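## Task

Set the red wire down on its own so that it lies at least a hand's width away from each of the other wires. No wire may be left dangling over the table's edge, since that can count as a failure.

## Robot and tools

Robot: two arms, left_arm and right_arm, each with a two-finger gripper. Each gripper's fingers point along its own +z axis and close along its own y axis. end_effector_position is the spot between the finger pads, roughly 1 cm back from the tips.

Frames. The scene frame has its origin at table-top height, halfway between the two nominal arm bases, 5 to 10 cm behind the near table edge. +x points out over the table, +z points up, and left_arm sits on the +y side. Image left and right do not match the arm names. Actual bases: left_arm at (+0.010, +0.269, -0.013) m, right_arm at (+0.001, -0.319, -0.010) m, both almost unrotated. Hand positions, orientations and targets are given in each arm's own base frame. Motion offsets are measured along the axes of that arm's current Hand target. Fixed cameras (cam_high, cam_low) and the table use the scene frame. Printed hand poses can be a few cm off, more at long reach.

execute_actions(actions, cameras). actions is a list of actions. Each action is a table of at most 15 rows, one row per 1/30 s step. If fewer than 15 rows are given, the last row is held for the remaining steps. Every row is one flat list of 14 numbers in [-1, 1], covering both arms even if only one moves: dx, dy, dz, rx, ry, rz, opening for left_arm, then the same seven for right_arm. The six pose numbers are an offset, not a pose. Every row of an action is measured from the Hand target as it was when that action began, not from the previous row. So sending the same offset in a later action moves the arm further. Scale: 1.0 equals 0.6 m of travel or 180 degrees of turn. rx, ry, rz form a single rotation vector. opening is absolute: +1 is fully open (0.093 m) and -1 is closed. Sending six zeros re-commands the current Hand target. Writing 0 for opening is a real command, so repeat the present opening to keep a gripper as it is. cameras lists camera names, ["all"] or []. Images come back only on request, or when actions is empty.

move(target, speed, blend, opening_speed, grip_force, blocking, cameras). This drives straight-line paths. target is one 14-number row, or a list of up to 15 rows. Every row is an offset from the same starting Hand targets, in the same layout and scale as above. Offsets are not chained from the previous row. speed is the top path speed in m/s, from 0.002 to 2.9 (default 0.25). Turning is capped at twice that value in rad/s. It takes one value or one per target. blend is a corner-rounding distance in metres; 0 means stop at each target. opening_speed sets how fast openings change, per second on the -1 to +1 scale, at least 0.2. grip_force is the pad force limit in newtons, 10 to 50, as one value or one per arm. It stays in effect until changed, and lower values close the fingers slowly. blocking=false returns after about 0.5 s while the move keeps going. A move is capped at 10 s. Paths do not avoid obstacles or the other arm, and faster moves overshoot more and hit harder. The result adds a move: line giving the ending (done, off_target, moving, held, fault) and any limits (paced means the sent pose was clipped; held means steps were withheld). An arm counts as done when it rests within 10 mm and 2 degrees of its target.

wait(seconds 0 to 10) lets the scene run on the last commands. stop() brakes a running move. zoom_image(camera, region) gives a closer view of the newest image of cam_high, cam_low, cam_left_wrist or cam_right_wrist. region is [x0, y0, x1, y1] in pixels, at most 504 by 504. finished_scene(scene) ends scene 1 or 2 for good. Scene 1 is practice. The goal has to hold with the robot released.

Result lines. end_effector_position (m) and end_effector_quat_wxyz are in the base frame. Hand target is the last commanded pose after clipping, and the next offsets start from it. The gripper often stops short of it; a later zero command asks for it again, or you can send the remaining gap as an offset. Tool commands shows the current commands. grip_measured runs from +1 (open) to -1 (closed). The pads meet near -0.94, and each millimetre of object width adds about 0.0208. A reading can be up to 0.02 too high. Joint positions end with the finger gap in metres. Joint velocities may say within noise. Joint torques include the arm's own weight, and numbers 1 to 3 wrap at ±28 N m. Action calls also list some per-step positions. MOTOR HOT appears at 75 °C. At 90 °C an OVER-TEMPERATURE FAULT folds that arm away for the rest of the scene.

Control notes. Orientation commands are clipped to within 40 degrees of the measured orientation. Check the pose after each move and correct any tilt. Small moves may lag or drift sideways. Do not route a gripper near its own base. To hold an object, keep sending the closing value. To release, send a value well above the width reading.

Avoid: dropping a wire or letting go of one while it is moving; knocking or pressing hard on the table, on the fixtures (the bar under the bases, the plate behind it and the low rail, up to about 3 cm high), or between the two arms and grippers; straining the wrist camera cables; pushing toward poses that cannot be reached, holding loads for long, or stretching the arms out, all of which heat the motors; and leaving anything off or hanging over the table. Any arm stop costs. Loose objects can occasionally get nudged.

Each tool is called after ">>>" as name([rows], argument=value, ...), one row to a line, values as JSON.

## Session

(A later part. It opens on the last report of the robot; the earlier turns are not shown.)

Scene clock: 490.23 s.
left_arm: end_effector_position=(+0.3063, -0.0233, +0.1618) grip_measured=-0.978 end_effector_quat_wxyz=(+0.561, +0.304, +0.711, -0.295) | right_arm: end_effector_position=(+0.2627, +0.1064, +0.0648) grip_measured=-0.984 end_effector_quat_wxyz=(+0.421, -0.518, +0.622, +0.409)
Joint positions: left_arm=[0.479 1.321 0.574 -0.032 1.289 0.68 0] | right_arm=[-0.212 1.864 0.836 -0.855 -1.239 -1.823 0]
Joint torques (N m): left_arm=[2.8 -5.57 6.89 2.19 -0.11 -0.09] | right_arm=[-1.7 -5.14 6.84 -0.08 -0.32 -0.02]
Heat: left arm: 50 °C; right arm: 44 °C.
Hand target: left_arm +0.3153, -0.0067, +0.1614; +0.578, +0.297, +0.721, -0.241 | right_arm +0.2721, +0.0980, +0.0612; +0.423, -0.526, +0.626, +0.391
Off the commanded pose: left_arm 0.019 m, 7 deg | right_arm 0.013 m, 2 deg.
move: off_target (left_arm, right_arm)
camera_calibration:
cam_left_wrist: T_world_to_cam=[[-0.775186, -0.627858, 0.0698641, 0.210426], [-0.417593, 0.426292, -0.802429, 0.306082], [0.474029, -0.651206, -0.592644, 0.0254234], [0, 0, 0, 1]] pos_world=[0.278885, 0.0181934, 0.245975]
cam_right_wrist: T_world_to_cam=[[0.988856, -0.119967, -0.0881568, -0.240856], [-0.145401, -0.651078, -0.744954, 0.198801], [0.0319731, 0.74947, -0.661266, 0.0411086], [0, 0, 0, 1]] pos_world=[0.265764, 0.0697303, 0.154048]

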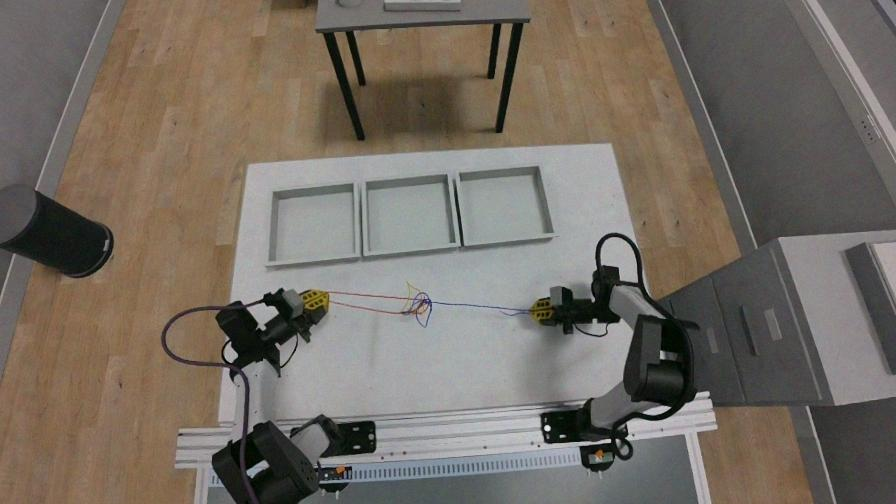

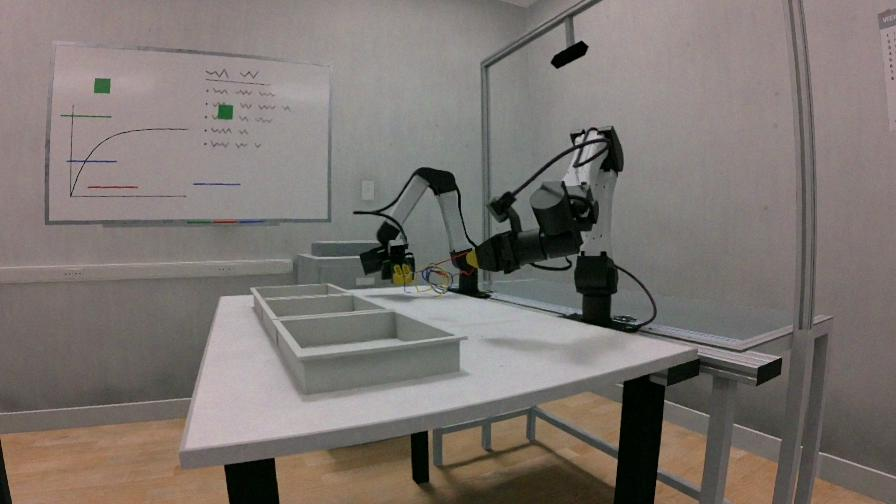

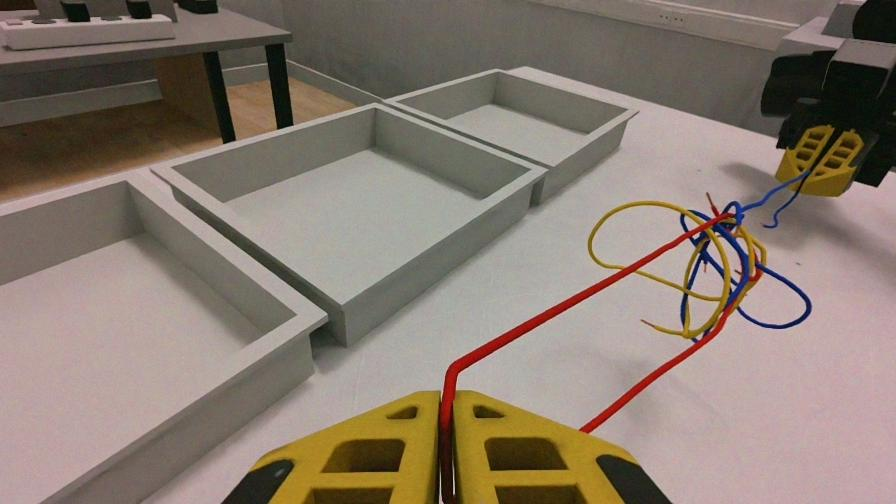

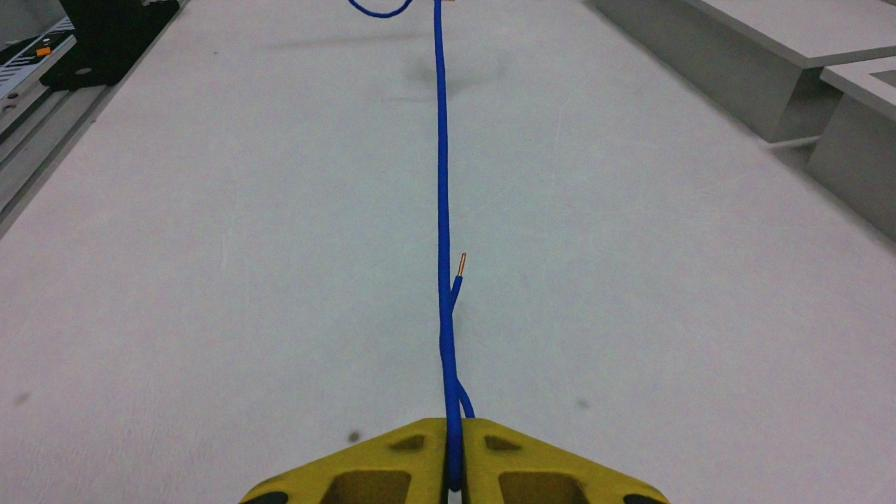

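>>> zoom_image(camera="cam_left_wrist", region=[570, 170, 830, 360])

Scaled by 1.938 from the camera's 896x504 image, which has a finer 1280x720 frame.

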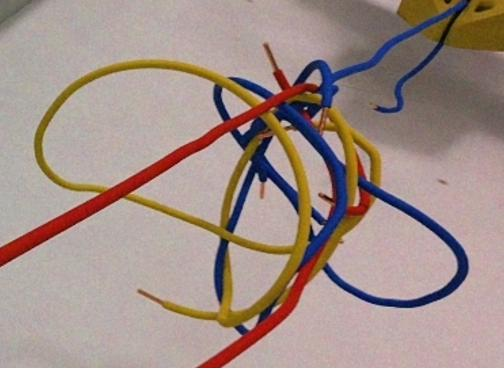

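>>> move(target=[-0.0035,0.0967,-0.0635,0,0,0,-1,0,0,0,0,0,0,-1], cameras=["cam_high","cam_left_wrist","cam_right_wrist"], speed=0.04)

>>> zoom_image(camera="cam_high", region=[300, 250, 540, 360])

>>> zoom_image(camera="cam_left_wrist", region=[500, 120, 896, 360])

Scene clock: 505.53 s.
left_arm: end_effector_position=(+0.3064, +0.0209, +0.1564) grip_measured=-0.978 end_effector_quat_wxyz=(+0.540, +0.268, +0.729, -0.324) | right_arm: end_effector_position=(+0.2632, +0.1117, +0.0702) grip_measured=-0.984 end_effector_quat_wxyz=(+0.430, -0.514, +0.613, +0.419)
Joint positions: left_arm=[0.634 1.539 0.832 -0.658 1.357 1.173 0] | right_arm=[-0.196 1.864 0.838 -0.858 -1.272 -1.823 0]
Joint torques (N m): left_arm=[5.64 -4.64 14.32 1.78 0.48 0.11] | right_arm=[-3.1 -5.26 6.45 -0.02 0.1 0.02]
Heat: left arm: 51 °C; right arm: 44 °C.
Hand target: left_arm +0.3305, +0.0604, +0.1716; +0.578, +0.298, +0.720, -0.241 | right_arm +0.2722, +0.0979, +0.0613; +0.423, -0.526, +0.626, +0.391
Off the commanded pose: left_arm 0.049 m, 11 deg | right_arm 0.019 m, 4 deg.
move: off_target (left_arm, right_arm)
camera_calibration:
cam_left_wrist: T_world_to_cam=[[-0.752683, -0.634765, 0.174761, 0.215512], [-0.496596, 0.373079, -0.783712, 0.305281], [0.432274, -0.676672, -0.596032, 0.0647112], [0, 0, 0, 1]] pos_world=[0.285841, 0.0666938, 0.240159]
cam_right_wrist: T_world_to_cam=[[0.989899, -0.112281, -0.0865601, -0.241429], [-0.13821, -0.628241, -0.765644, 0.203466], [0.0315869, 0.769874, -0.637414, 0.0368415], [0, 0, 0, 1]] pos_world=[0.265948, 0.0723542, 0.158367]
Images, in order (width x height): cam_high 896x504, cam_left_wrist 896x504, cam_right_wrist 896x504.

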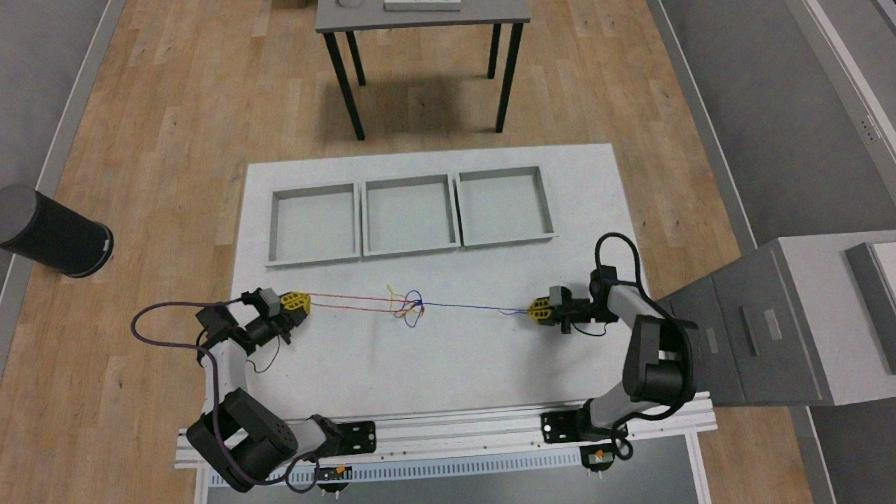

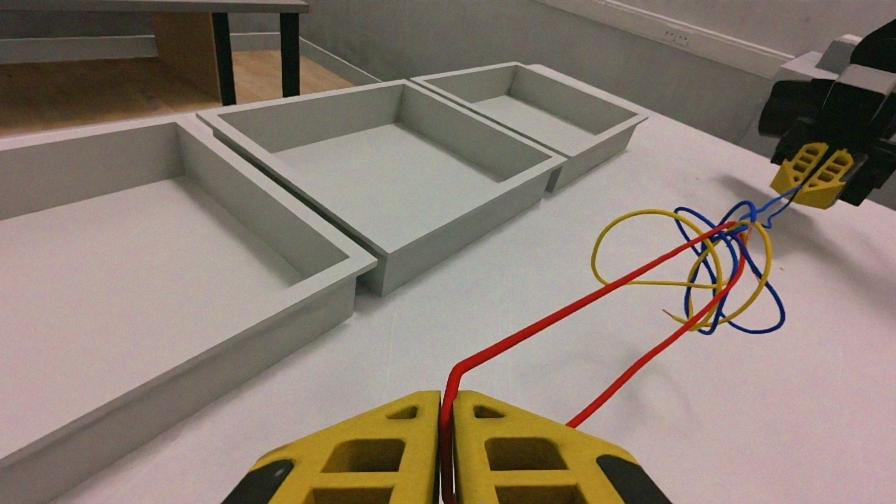

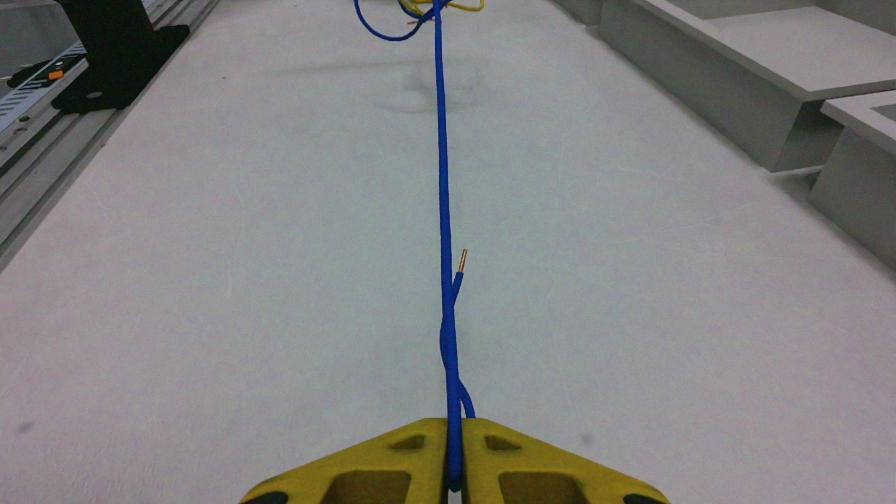

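Scaled by 2.100 from the camera's 896x504 image, which has a finer 1280x720 frame.

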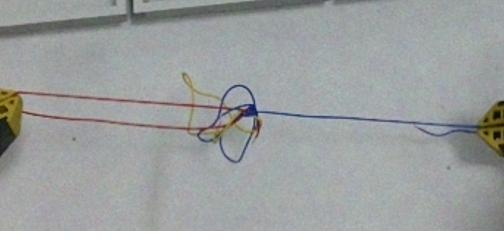

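Scaled by 1.273 from the camera's 896x504 image, which has a finer 1280x720 frame.

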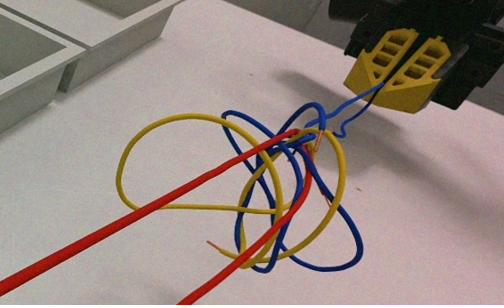

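>>> move(target=[0.005,-0.13,0.10,0,0,0,-1,0,0,0,0,0,0,-1], cameras=["cam_high","cam_left_wrist","cam_right_wrist"], speed=0.06)

>>> zoom_image(camera="cam_left_wrist", region=[500, 120, 860, 400])

Scene clock: 517.40 s.
left_arm: end_effector_position=(+0.3168, -0.0351, +0.1545) grip_measured=-0.978 end_effector_quat_wxyz=(+0.572, +0.295, +0.723, -0.251) | right_arm: end_effector_position=(+0.2622, +0.1029, +0.0610) grip_measured=-0.984 end_effector_quat_wxyz=(+0.413, -0.522, +0.629, +0.403)
Joint positions: left_arm=[0.389 1.276 0.465 0.266 1.133 0.476 0] | right_arm=[-0.22 1.864 0.838 -0.858 -1.211 -1.823 0]
Joint torques (N m): left_arm=[-0.24 -4.93 6.42 2.03 0.24 -0.09] | right_arm=[-0.83 -4.97 6.79 -0.05 -0.63 -0.05]
Heat: left arm: 53 °C; right arm: 44 °C.
Hand target: left_arm +0.3162, -0.0358, +0.1559; +0.578, +0.297, +0.721, -0.241 | right_arm +0.2721, +0.0980, +0.0613; +0.423, -0.526, +0.626, +0.391
Off the commanded pose: left_arm 0.002 m, 1 deg | right_arm 0.011 m, 2 deg.
move: off_target (right_arm)
camera_calibration:
cam_left_wrist: T_world_to_cam=[[-0.725863, -0.687632, 0.0169001, 0.202134], [-0.431962, 0.436583, -0.789179, 0.312517], [0.535287, -0.580136, -0.61393, -0.00515136], [0, 0, 0, 1]] pos_world=[0.284474, -0.00043439, 0.240053]
cam_right_wrist: T_world_to_cam=[[0.988254, -0.122204, -0.0917664, -0.240411], [-0.150341, -0.669636, -0.727313, 0.195815], [0.0274302, 0.732566, -0.680143, 0.0453871], [0, 0, 0, 1]] pos_world=[0.265782, 0.0684968, 0.151227]
Images, in order (width x height): cam_high 896x504, cam_left_wrist 896x504, cam_right_wrist 896x504.

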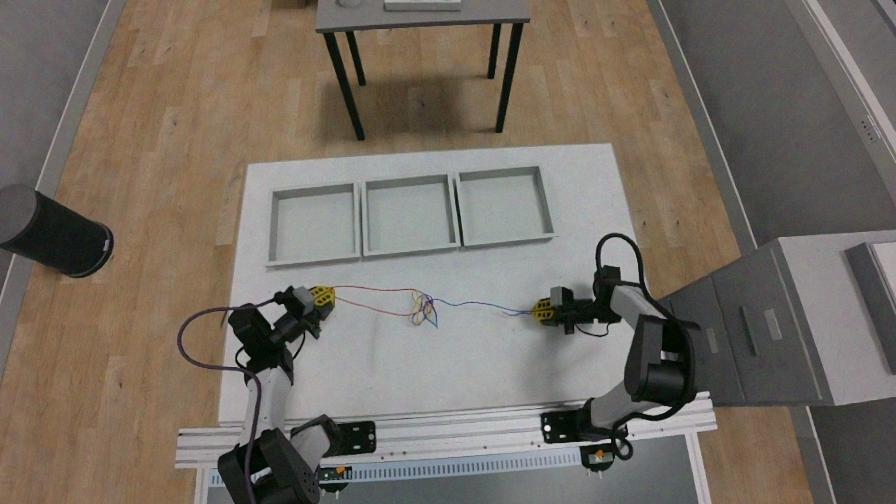

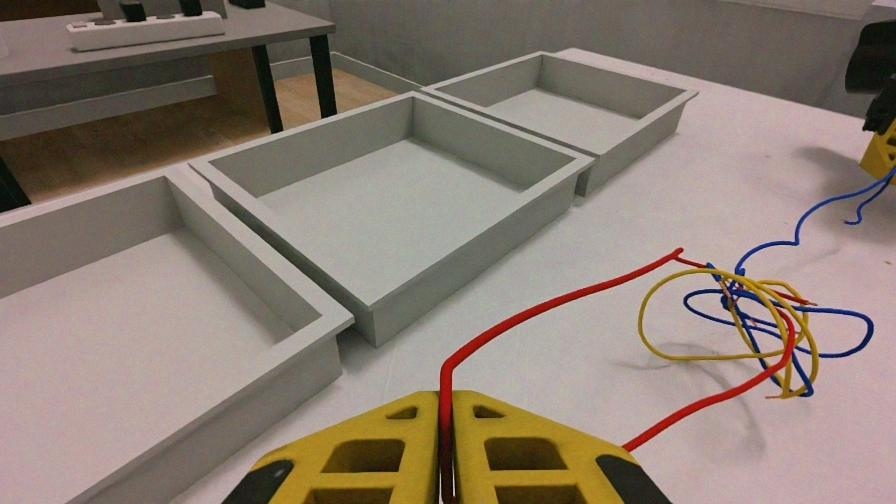

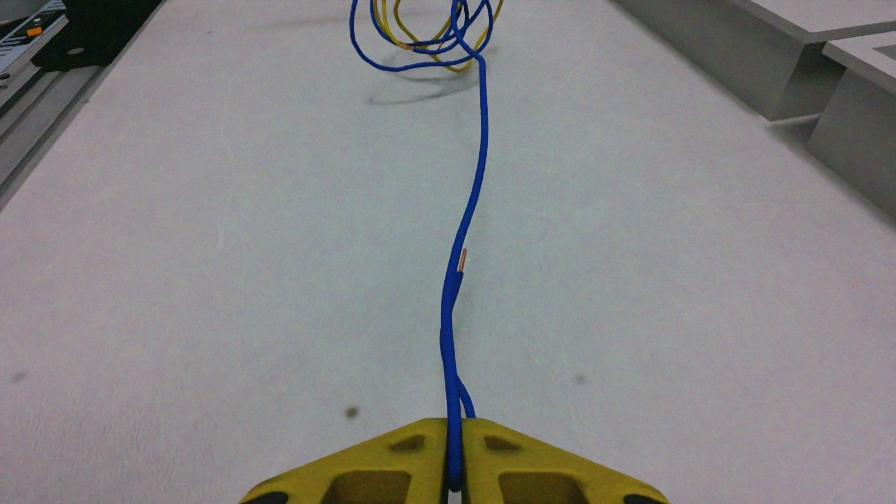

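Scaled by 1.400 from the camera's 896x504 image, which has a finer 1280x720 frame.

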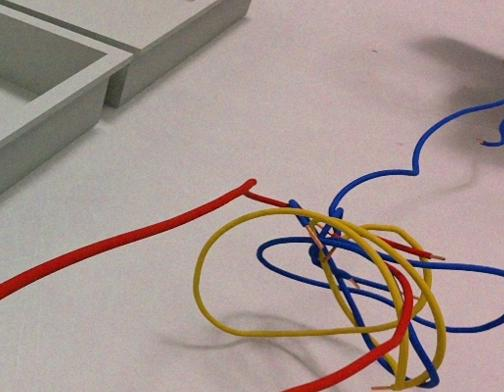

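>>> move(target=[0.14,-0.05,0.05,0,0,0,-1,0.02,0,0.02,0,0,0,-1], cameras=["cam_high","cam_left_wrist","cam_right_wrist"], speed=0.08)

>>> zoom_image(camera="cam_left_wrist", region=[500, 120, 860, 400])

Scene clock: 530.03 s.
left_arm: end_effector_position=(+0.3041, -0.0643, +0.0700) grip_measured=-0.978 end_effector_quat_wxyz=(+0.579, +0.301, +0.718, -0.243) | right_arm: end_effector_position=(+0.2729, +0.1030, +0.0483) grip_measured=-0.984 end_effector_quat_wxyz=(+0.422, -0.528, +0.627, +0.387)
Joint positions: left_arm=[0.275 1.686 0.191 1.072 1.03 0.368 0] | right_arm=[-0.21 1.892 0.825 -0.721 -1.211 -1.76 0]
Joint torques (N m): left_arm=[-0.27 -3.66 3.3 2.1 0.15 -0.05] | right_arm=[0.88 -5.35 4.07 0.09 -0.68 0.11]
Heat: left arm: 52 °C; right arm: 44 °C.
Hand target: left_arm +0.3027, -0.0651, +0.0675; +0.578, +0.297, +0.721, -0.241 | right_arm +0.2725, +0.1052, +0.0460; +0.423, -0.526, +0.626, +0.391
Off the commanded pose: left_arm 0.003 m, 1 deg | right_arm 0.003 m, 0 deg.
move: done
camera_calibration:
cam_left_wrist: T_world_to_cam=[[-0.725336, -0.688349, -0.00793579, 0.175762], [-0.4138, 0.44519, -0.794088, 0.248375], [0.550143, -0.572697, -0.607751, -0.0717189], [0, 0, 0, 1]] pos_world=[0.26972, -0.0306613, 0.155039]
cam_right_wrist: T_world_to_cam=[[0.989394, -0.134482, -0.0549017, -0.25298], [-0.132277, -0.677972, -0.723089, 0.183918], [0.0600207, 0.722682, -0.68857, 0.0288535], [0, 0, 0, 1]] pos_world=[0.272893, 0.0698179, 0.138968]
Images, in order (width x height): cam_high 896x504, cam_left_wrist 896x504, cam_right_wrist 896x504.

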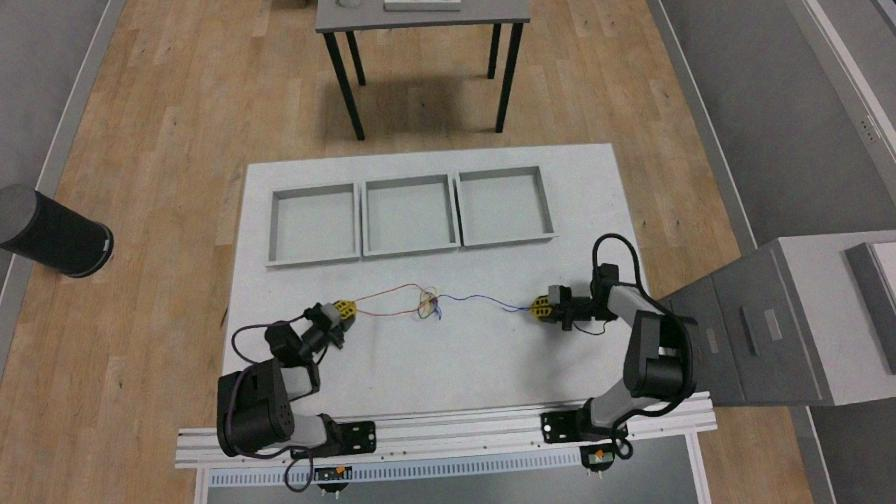

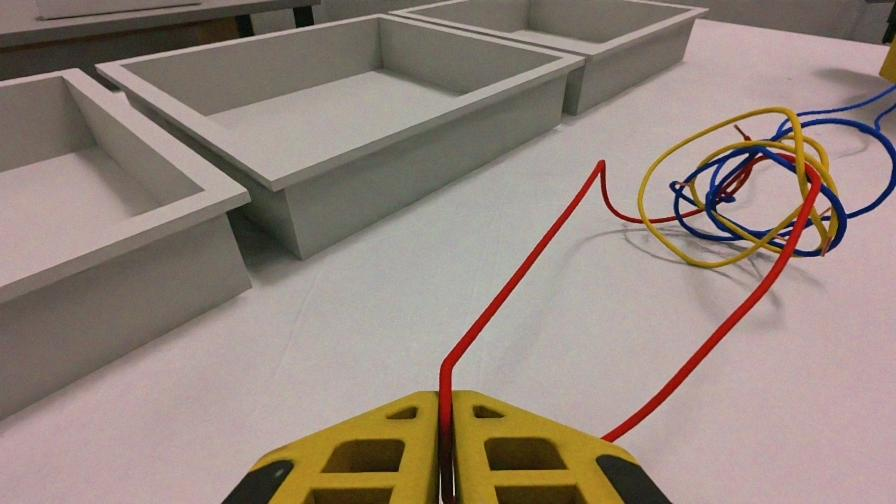

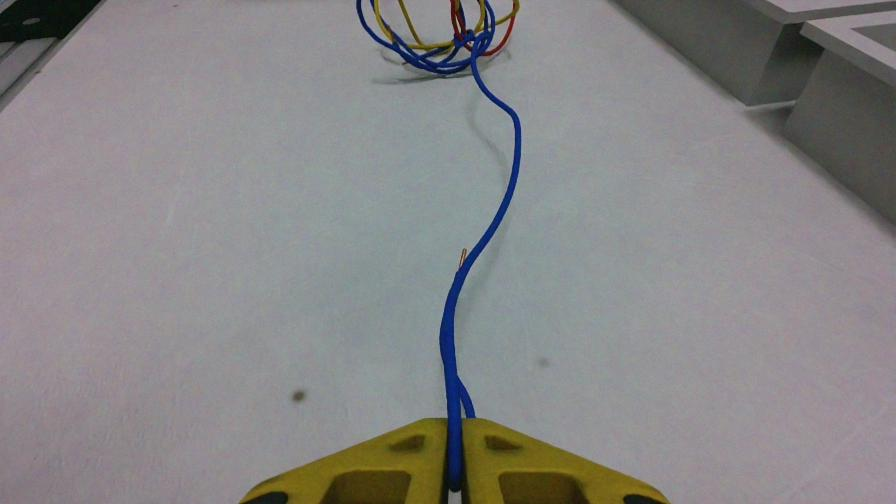

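Scaled by 1.400 from the camera's 896x504 image, which has a finer 1280x720 frame.

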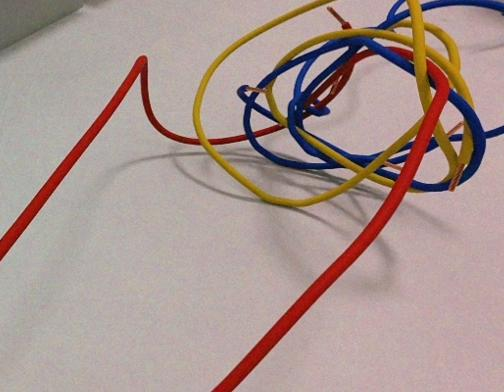

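>>> move([
  [0,0,0,0,0,0,-1,0.029,0,0.012,0,0,0,-1],
  [0,0,0,0,0,0,-1,0.029,0,0.012,0,0,0,-0.5],
  [0,0,0,0,0,0,-1,-0.1,0,-0.06,0,0,0,-0.5],
], cameras=["cam_high","cam_left_wrist","cam_right_wrist"], speed=0.1, opening_speed=0.6)

>>> zoom_image(camera="cam_high", region=[330, 260, 550, 350])

Scene clock: 541.33 s.
left_arm: end_effector_position=(+0.3043, -0.0642, +0.0702) grip_measured=-0.978 end_effector_quat_wxyz=(+0.579, +0.301, +0.717, -0.243) | right_arm: end_effector_position=(+0.2662, +0.0958, +0.1039) grip_measured=-0.501 end_effector_quat_wxyz=(+0.409, -0.517, +0.632, +0.408)
Joint positions: left_arm=[0.275 1.686 0.191 1.074 1.029 0.368 0] | right_arm=[-0.243 1.79 0.95 -1.114 -1.203 -1.881 0.021]
Joint torques (N m): left_arm=[-0.42 -3.52 3.22 2.08 0.12 -0.1] | right_arm=[-0.9 -8.16 7.36 -0.42 -0.57 -0.07]
Heat: left arm: 50 °C; right arm: 44 °C.
Hand target: left_arm +0.3027, -0.0652, +0.0676; +0.578, +0.298, +0.720, -0.241 | right_arm +0.2735, +0.0913, +0.1145; +0.423, -0.527, +0.626, +0.391
Off the commanded pose: left_arm 0.003 m, 1 deg | right_arm 0.014 m, 3 deg.
move: off_target (right_arm)
camera_calibration:
cam_left_wrist: T_world_to_cam=[[-0.724998, -0.688688, -0.00930705, 0.175943], [-0.412813, 0.445315, -0.794531, 0.248379], [0.551329, -0.572191, -0.607152, -0.0720495], [0, 0, 0, 1]] pos_world=[0.269815, -0.030663, 0.155237]
cam_right_wrist: T_world_to_cam=[[0.986544, -0.123058, -0.107649, -0.239071], [-0.162551, -0.667458, -0.726689, 0.225821], [0.0175735, 0.734409, -0.67848, 0.0818599], [0, 0, 0, 1]] pos_world=[0.271123, 0.061188, 0.193906]
Images, in order (width x height): cam_high 896x504, cam_left_wrist 896x504, cam_right_wrist 896x504.

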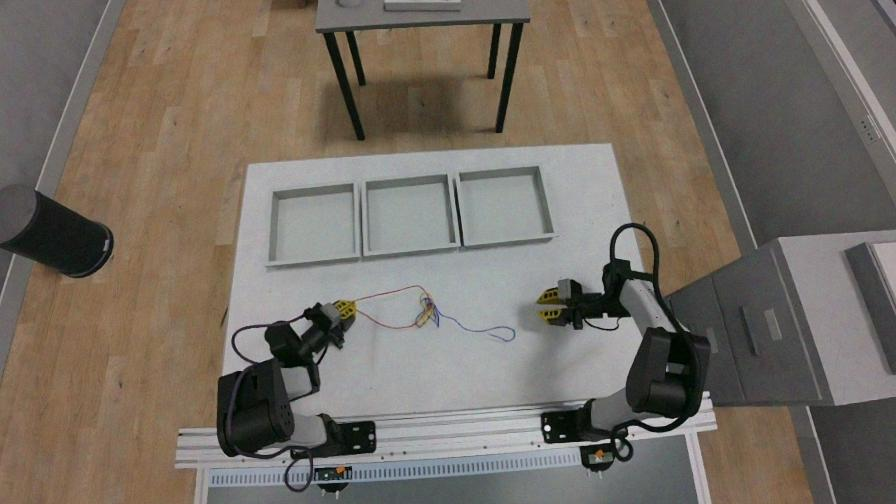

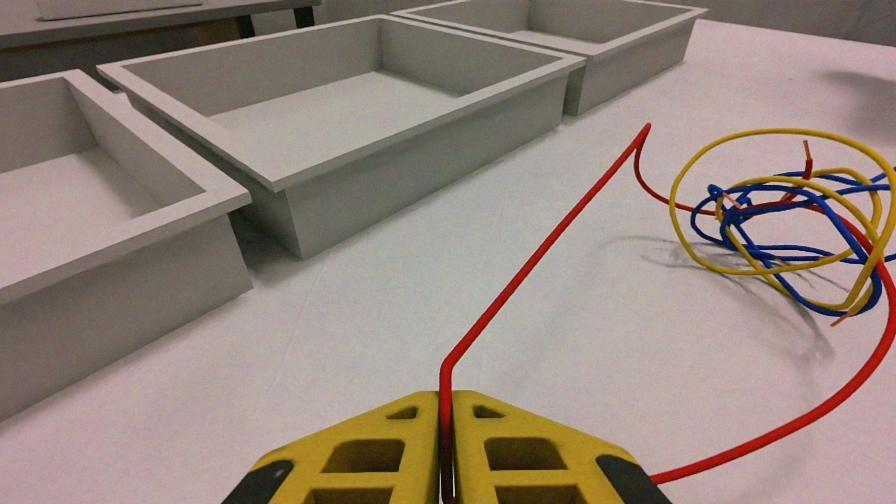

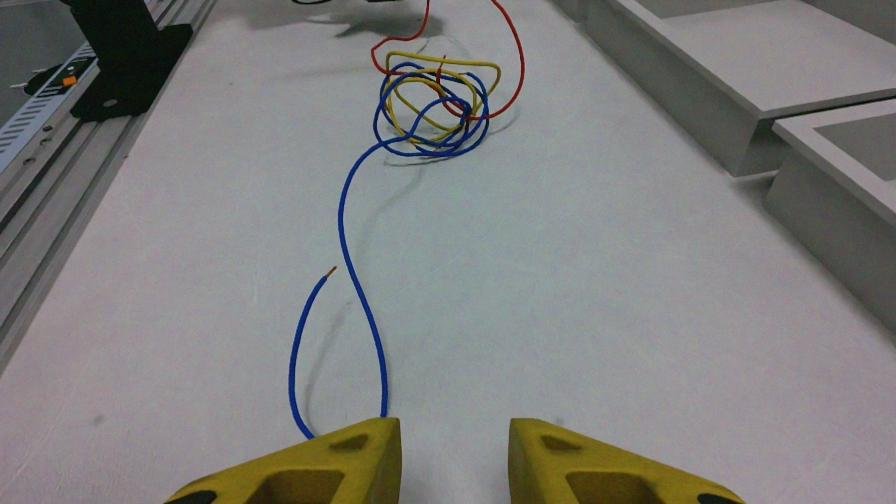

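Scaled by 2.291 from the camera's 896x504 image, which has a finer 1280x720 frame.

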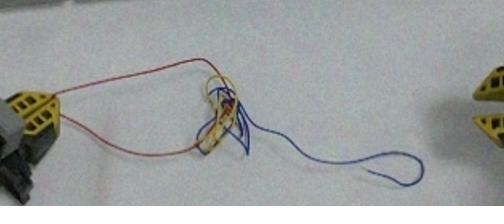

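>>> move(target=[0,0,0,0,0,0,-1,-0.139,0.047,0.317,0,0.139,0,0.0], cameras=["cam_high","cam_right_wrist"], speed=0.15)

>>> zoom_image(camera="cam_right_wrist", region=[300, 50, 650, 350])

Scene clock: 554.50 s.
left_arm: end_effector_position=(+0.3043, -0.0642, +0.0702) grip_measured=-0.978 end_effector_quat_wxyz=(+0.579, +0.301, +0.717, -0.243) | right_arm: end_effector_position=(+0.2674, +0.2954, +0.1225) grip_measured=-0.001 end_effector_quat_wxyz=(+0.267, -0.599, +0.704, +0.271)
Joint positions: left_arm=[0.275 1.686 0.191 1.074 1.029 0.368 0] | right_arm=[0.6 1.62 1.09 -0.487 -0.583 -0.64 0.045]
Joint torques (N m): left_arm=[-0.35 -3.66 3.26 2.11 0.15 -0.12] | right_arm=[0.42 -5.64 9.99 1.16 -0.25 0.09]
Heat: left arm: 50 °C; right arm: 44 °C.
Hand target: left_arm +0.3027, -0.0652, +0.0676; +0.578, +0.298, +0.720, -0.241 | right_arm +0.2753, +0.3004, +0.1300; +0.277, -0.599, +0.702, +0.267
Off the commanded pose: left_arm 0.003 m, 1 deg | right_arm 0.012 m, 1 deg.
move: off_target (right_arm)
camera_calibration:
cam_right_wrist: T_world_to_cam=[[0.987899, -0.133229, -0.079408, -0.214553], [-0.153047, -0.920369, -0.359857, 0.400057], [-0.0251414, 0.367656, -0.929622, 0.0984904], [0, 0, 0, 1]] pos_world=[0.275661, 0.303405, 0.218485]
Images, in order (width x height): cam_high 896x504, cam_right_wrist 896x504.

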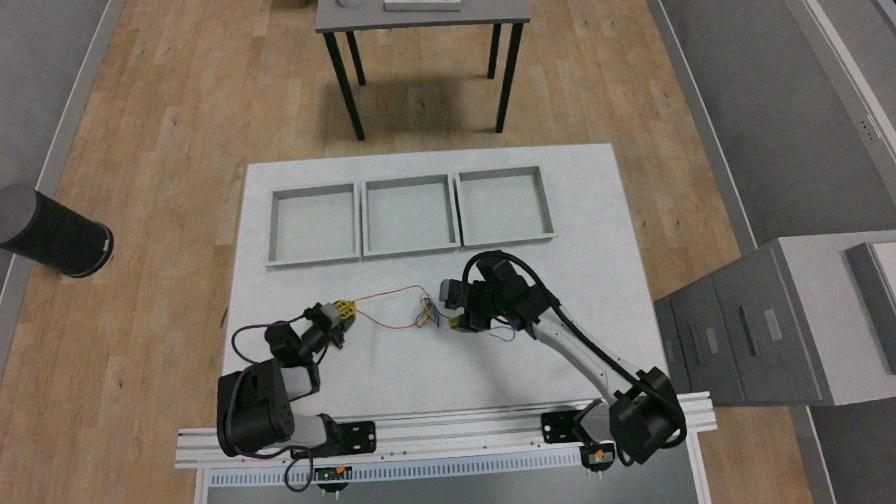

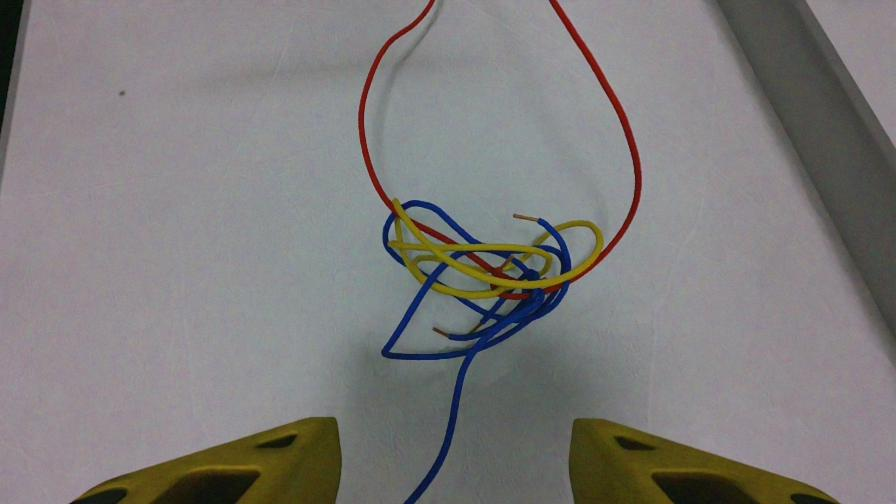

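Scaled by 1.440 from the camera's 896x504 image, which has a finer 1280x720 frame.

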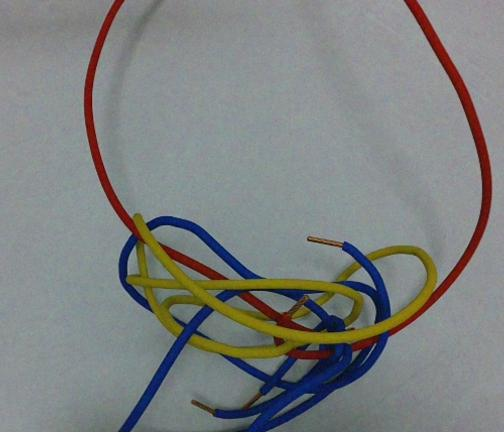

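>>> move([
  [0,0,0,0,0,0,-1,0.0628,-0.0083,0.10,0,0,0,0.56],
  [0,0,0,0,0,0,-1,0.0628,-0.0083,0.1645,0,0,0,0.56],
], cameras=["cam_left_wrist","cam_right_wrist"], speed=0.08)

Scene clock: 573.90 s.
left_arm: end_effector_position=(+0.3043, -0.0642, +0.0702) grip_measured=-0.978 end_effector_quat_wxyz=(+0.579, +0.301, +0.717, -0.243) | right_arm: end_effector_position=(+0.2736, +0.3356, +0.0284) grip_measured=+0.559 end_effector_quat_wxyz=(+0.260, -0.599, +0.707, +0.270)
Joint positions: left_arm=[0.275 1.686 0.191 1.074 1.029 0.368 0] | right_arm=[0.688 1.891 1 -0.096 -0.533 -0.554 0.072]
Joint torques (N m): left_arm=[-0.27 -3.64 3.34 2.07 0.17 -0.11] | right_arm=[0.69 -7.01 8.01 1.49 -0.23 0.09]
Heat: left arm: 51 °C; right arm: 47 °C.
Hand target: left_arm +0.3027, -0.0652, +0.0676; +0.578, +0.298, +0.720, -0.241 | right_arm +0.2822, +0.3434, +0.0336; +0.277, -0.599, +0.702, +0.267
Off the commanded pose: left_arm 0.003 m, 1 deg | right_arm 0.013 m, 2 deg.
move: off_target (right_arm)
camera_calibration:
cam_left_wrist: T_world_to_cam=[[-0.724998, -0.688688, -0.00930705, 0.175943], [-0.412813, 0.445315, -0.794531, 0.248379], [0.551329, -0.572191, -0.607152, -0.0720495], [0, 0, 0, 1]] pos_world=[0.269815, -0.030663, 0.155237]
cam_right_wrist: T_world_to_cam=[[0.986886, -0.134943, -0.0885769, -0.221668], [-0.157558, -0.924578, -0.346887, 0.406331], [-0.0350863, 0.356294, -0.933715, 0.00292685], [0, 0, 0, 1]] pos_world=[0.282884, 0.344729, 0.124049]
Images, in order (width x height): cam_left_wrist 896x504, cam_right_wrist 896x504.

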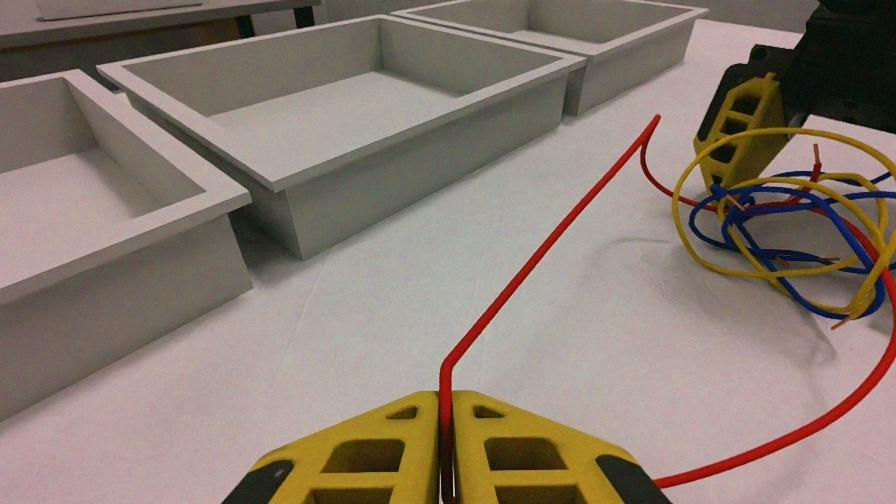

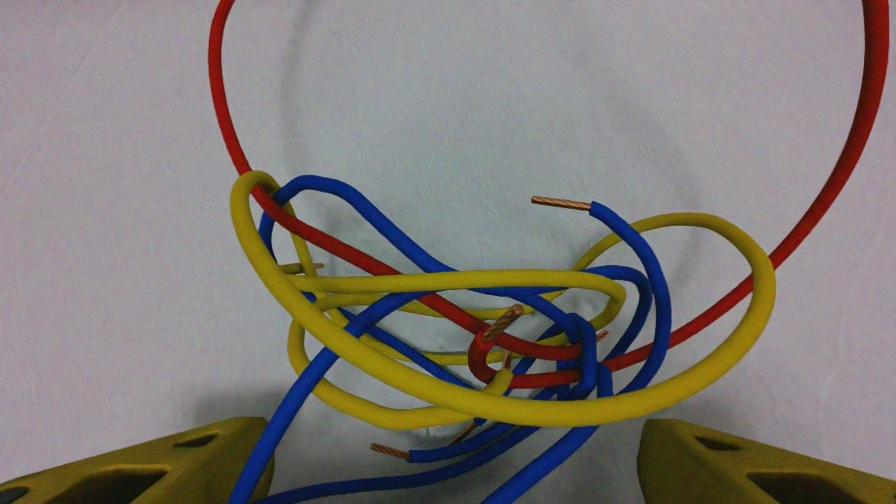

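>>> move(target=[0.08,0,0,0,0,0,-1,0,0,0,0,0,0,-1], cameras=["cam_left_wrist","cam_right_wrist"], speed=0.08, opening_speed=0.7)

Scene clock: 607.40 s.
left_arm: end_effector_position=(+0.2958, -0.0642, +0.0393) grip_measured=-0.978 end_effector_quat_wxyz=(+0.594, +0.323, +0.691, -0.255) | right_arm: end_effector_position=(+0.2746, +0.3358, +0.0286) grip_measured=-0.982 end_effector_quat_wxyz=(+0.262, -0.599, +0.707, +0.269)
Joint positions: left_arm=[0.313 2.056 0.179 1.484 1.126 0.39 0] | right_arm=[0.688 1.891 1 -0.092 -0.529 -0.554 0]
Joint torques (N m): left_arm=[0.65 -1.25 0.25 1.72 -0.34 0.2] | right_arm=[0.57 -7.15 7.91 1.58 -0.2 0.15]
Heat: left arm: 51 °C; right arm: 47 °C.
Hand target: left_arm +0.2953, -0.0580, +0.0207; +0.578, +0.297, +0.720, -0.241 | right_arm +0.2822, +0.3434, +0.0336; +0.277, -0.599, +0.702, +0.267
Off the commanded pose: left_arm 0.020 m, 5 deg | right_arm 0.012 m, 2 deg.
move: off_target (left_arm, right_arm)
camera_calibration:
cam_left_wrist: T_world_to_cam=[[-0.760678, -0.647877, -0.0402937, 0.183937], [-0.344235, 0.455238, -0.821134, 0.201747], [0.550337, -0.610748, -0.569312, -0.089842], [0, 0, 0, 1]] pos_world=[0.258808, -0.0275452, 0.121924]
cam_right_wrist: T_world_to_cam=[[0.987007, -0.137062, -0.0838572, -0.22209], [-0.157896, -0.924074, -0.348074, 0.406782], [-0.0297824, 0.356792, -0.933709, 0.00148939], [0, 0, 0, 1]] pos_world=[0.283478, 0.344925, 0.124357]
Images, in order (width x height): cam_left_wrist 896x504, cam_right_wrist 896x504.

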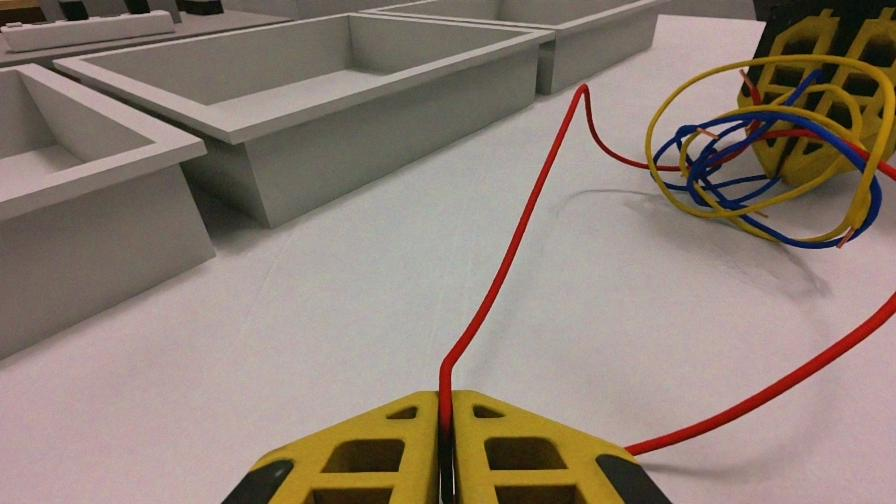

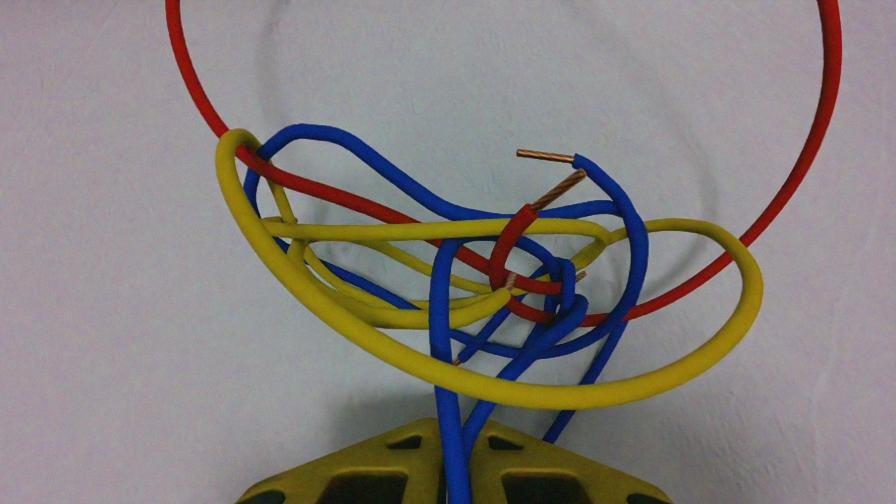

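>>> move([
  [-0.0293,0,-0.0065,0,0,0,-1,0,0,0,0,0,0,-1],
  [-0.0293,0,-0.0065,0,0,0,-0.6,0,0,0,0,0,0,-1],
  [-0.136,0,-0.078,0,0,0,-0.4,0,0,0,0,0,0,-1],
], cameras=["cam_high","cam_left_wrist","cam_right_wrist"], speed=0.08, opening_speed=0.7)

Scene clock: 636.53 s.
left_arm: end_effector_position=(+0.2681, -0.0419, +0.0965) grip_measured=-0.403 end_effector_quat_wxyz=(+0.561, +0.278, +0.736, -0.258) | right_arm: end_effector_position=(+0.2747, +0.3358, +0.0287) grip_measured=-0.982 end_effector_quat_wxyz=(+0.262, -0.599, +0.707, +0.269)
Joint positions: left_arm=[0.453 1.255 0.203 0.401 1.169 0.544 0.026] | right_arm=[0.688 1.891 1 -0.092 -0.529 -0.554 0]
Joint torques (N m): left_arm=[0.68 -3.59 9.89 1.68 0.54 0.18] | right_arm=[0.73 -7.2 7.97 1.48 -0.21 0.09]
Heat: left arm: 51 °C; right arm: 48 °C.
Hand target: left_arm +0.2756, -0.0378, +0.1105; +0.578, +0.297, +0.720, -0.241 | right_arm +0.2822, +0.3433, +0.0336; +0.277, -0.599, +0.702, +0.267
Off the commanded pose: left_arm 0.016 m, 4 deg | right_arm 0.012 m, 2 deg.
move: off_target (left_arm, right_arm); target 3's new opening was sent with left_arm's hand 0.016 m and 4 deg from that target
camera_calibration:
cam_left_wrist: T_world_to_cam=[[-0.711061, -0.70064, 0.0591281, 0.154522], [-0.473652, 0.415148, -0.776728, 0.257688], [0.51966, -0.580307, -0.627055, -0.0132878], [0, 0, 0, 1]] pos_world=[0.238834, -0.00642554, 0.182685]
cam_right_wrist: T_world_to_cam=[[0.987031, -0.137058, -0.0835786, -0.222124], [-0.1578, -0.923994, -0.348332, 0.406793], [-0.0294846, 0.357003, -0.933638, 0.00141777], [0, 0, 0, 1]] pos_world=[0.283477, 0.344925, 0.124458]
Images, in order (width x height): cam_high 896x504, cam_left_wrist 896x504, cam_right_wrist 896x504.

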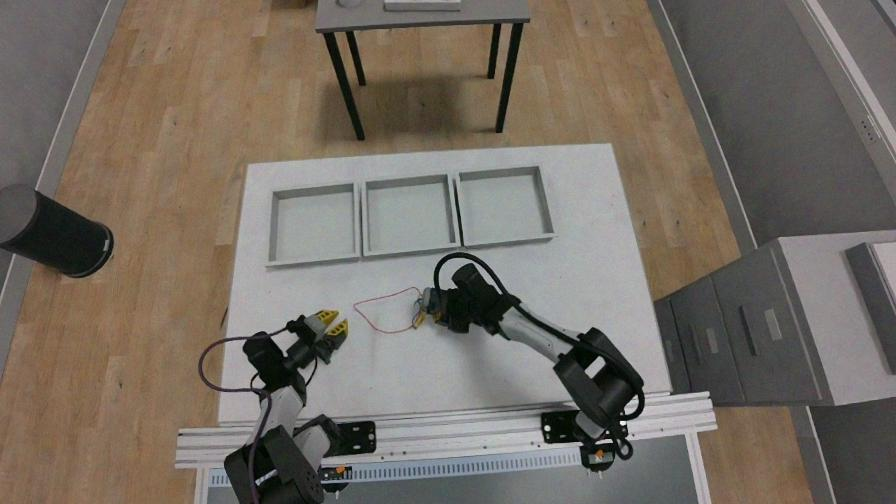

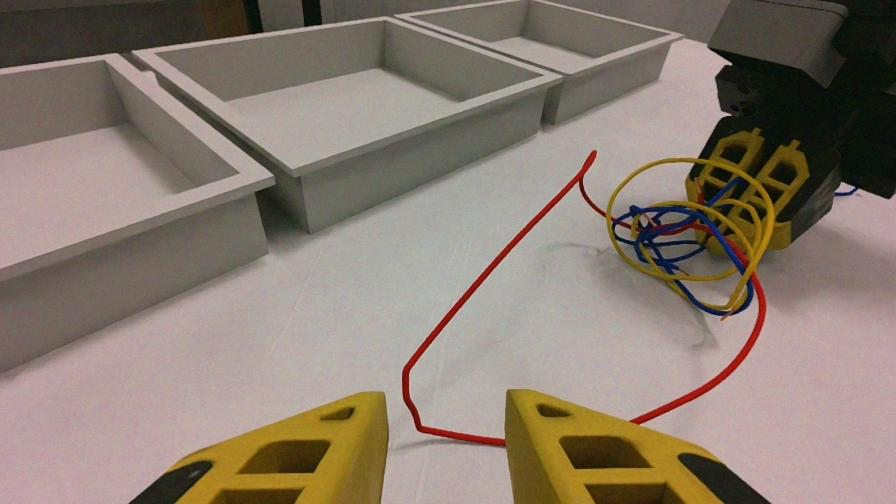

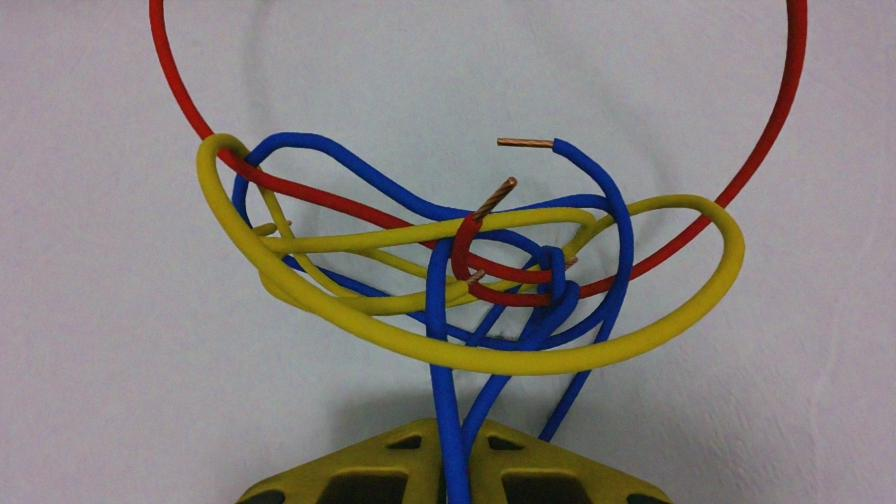

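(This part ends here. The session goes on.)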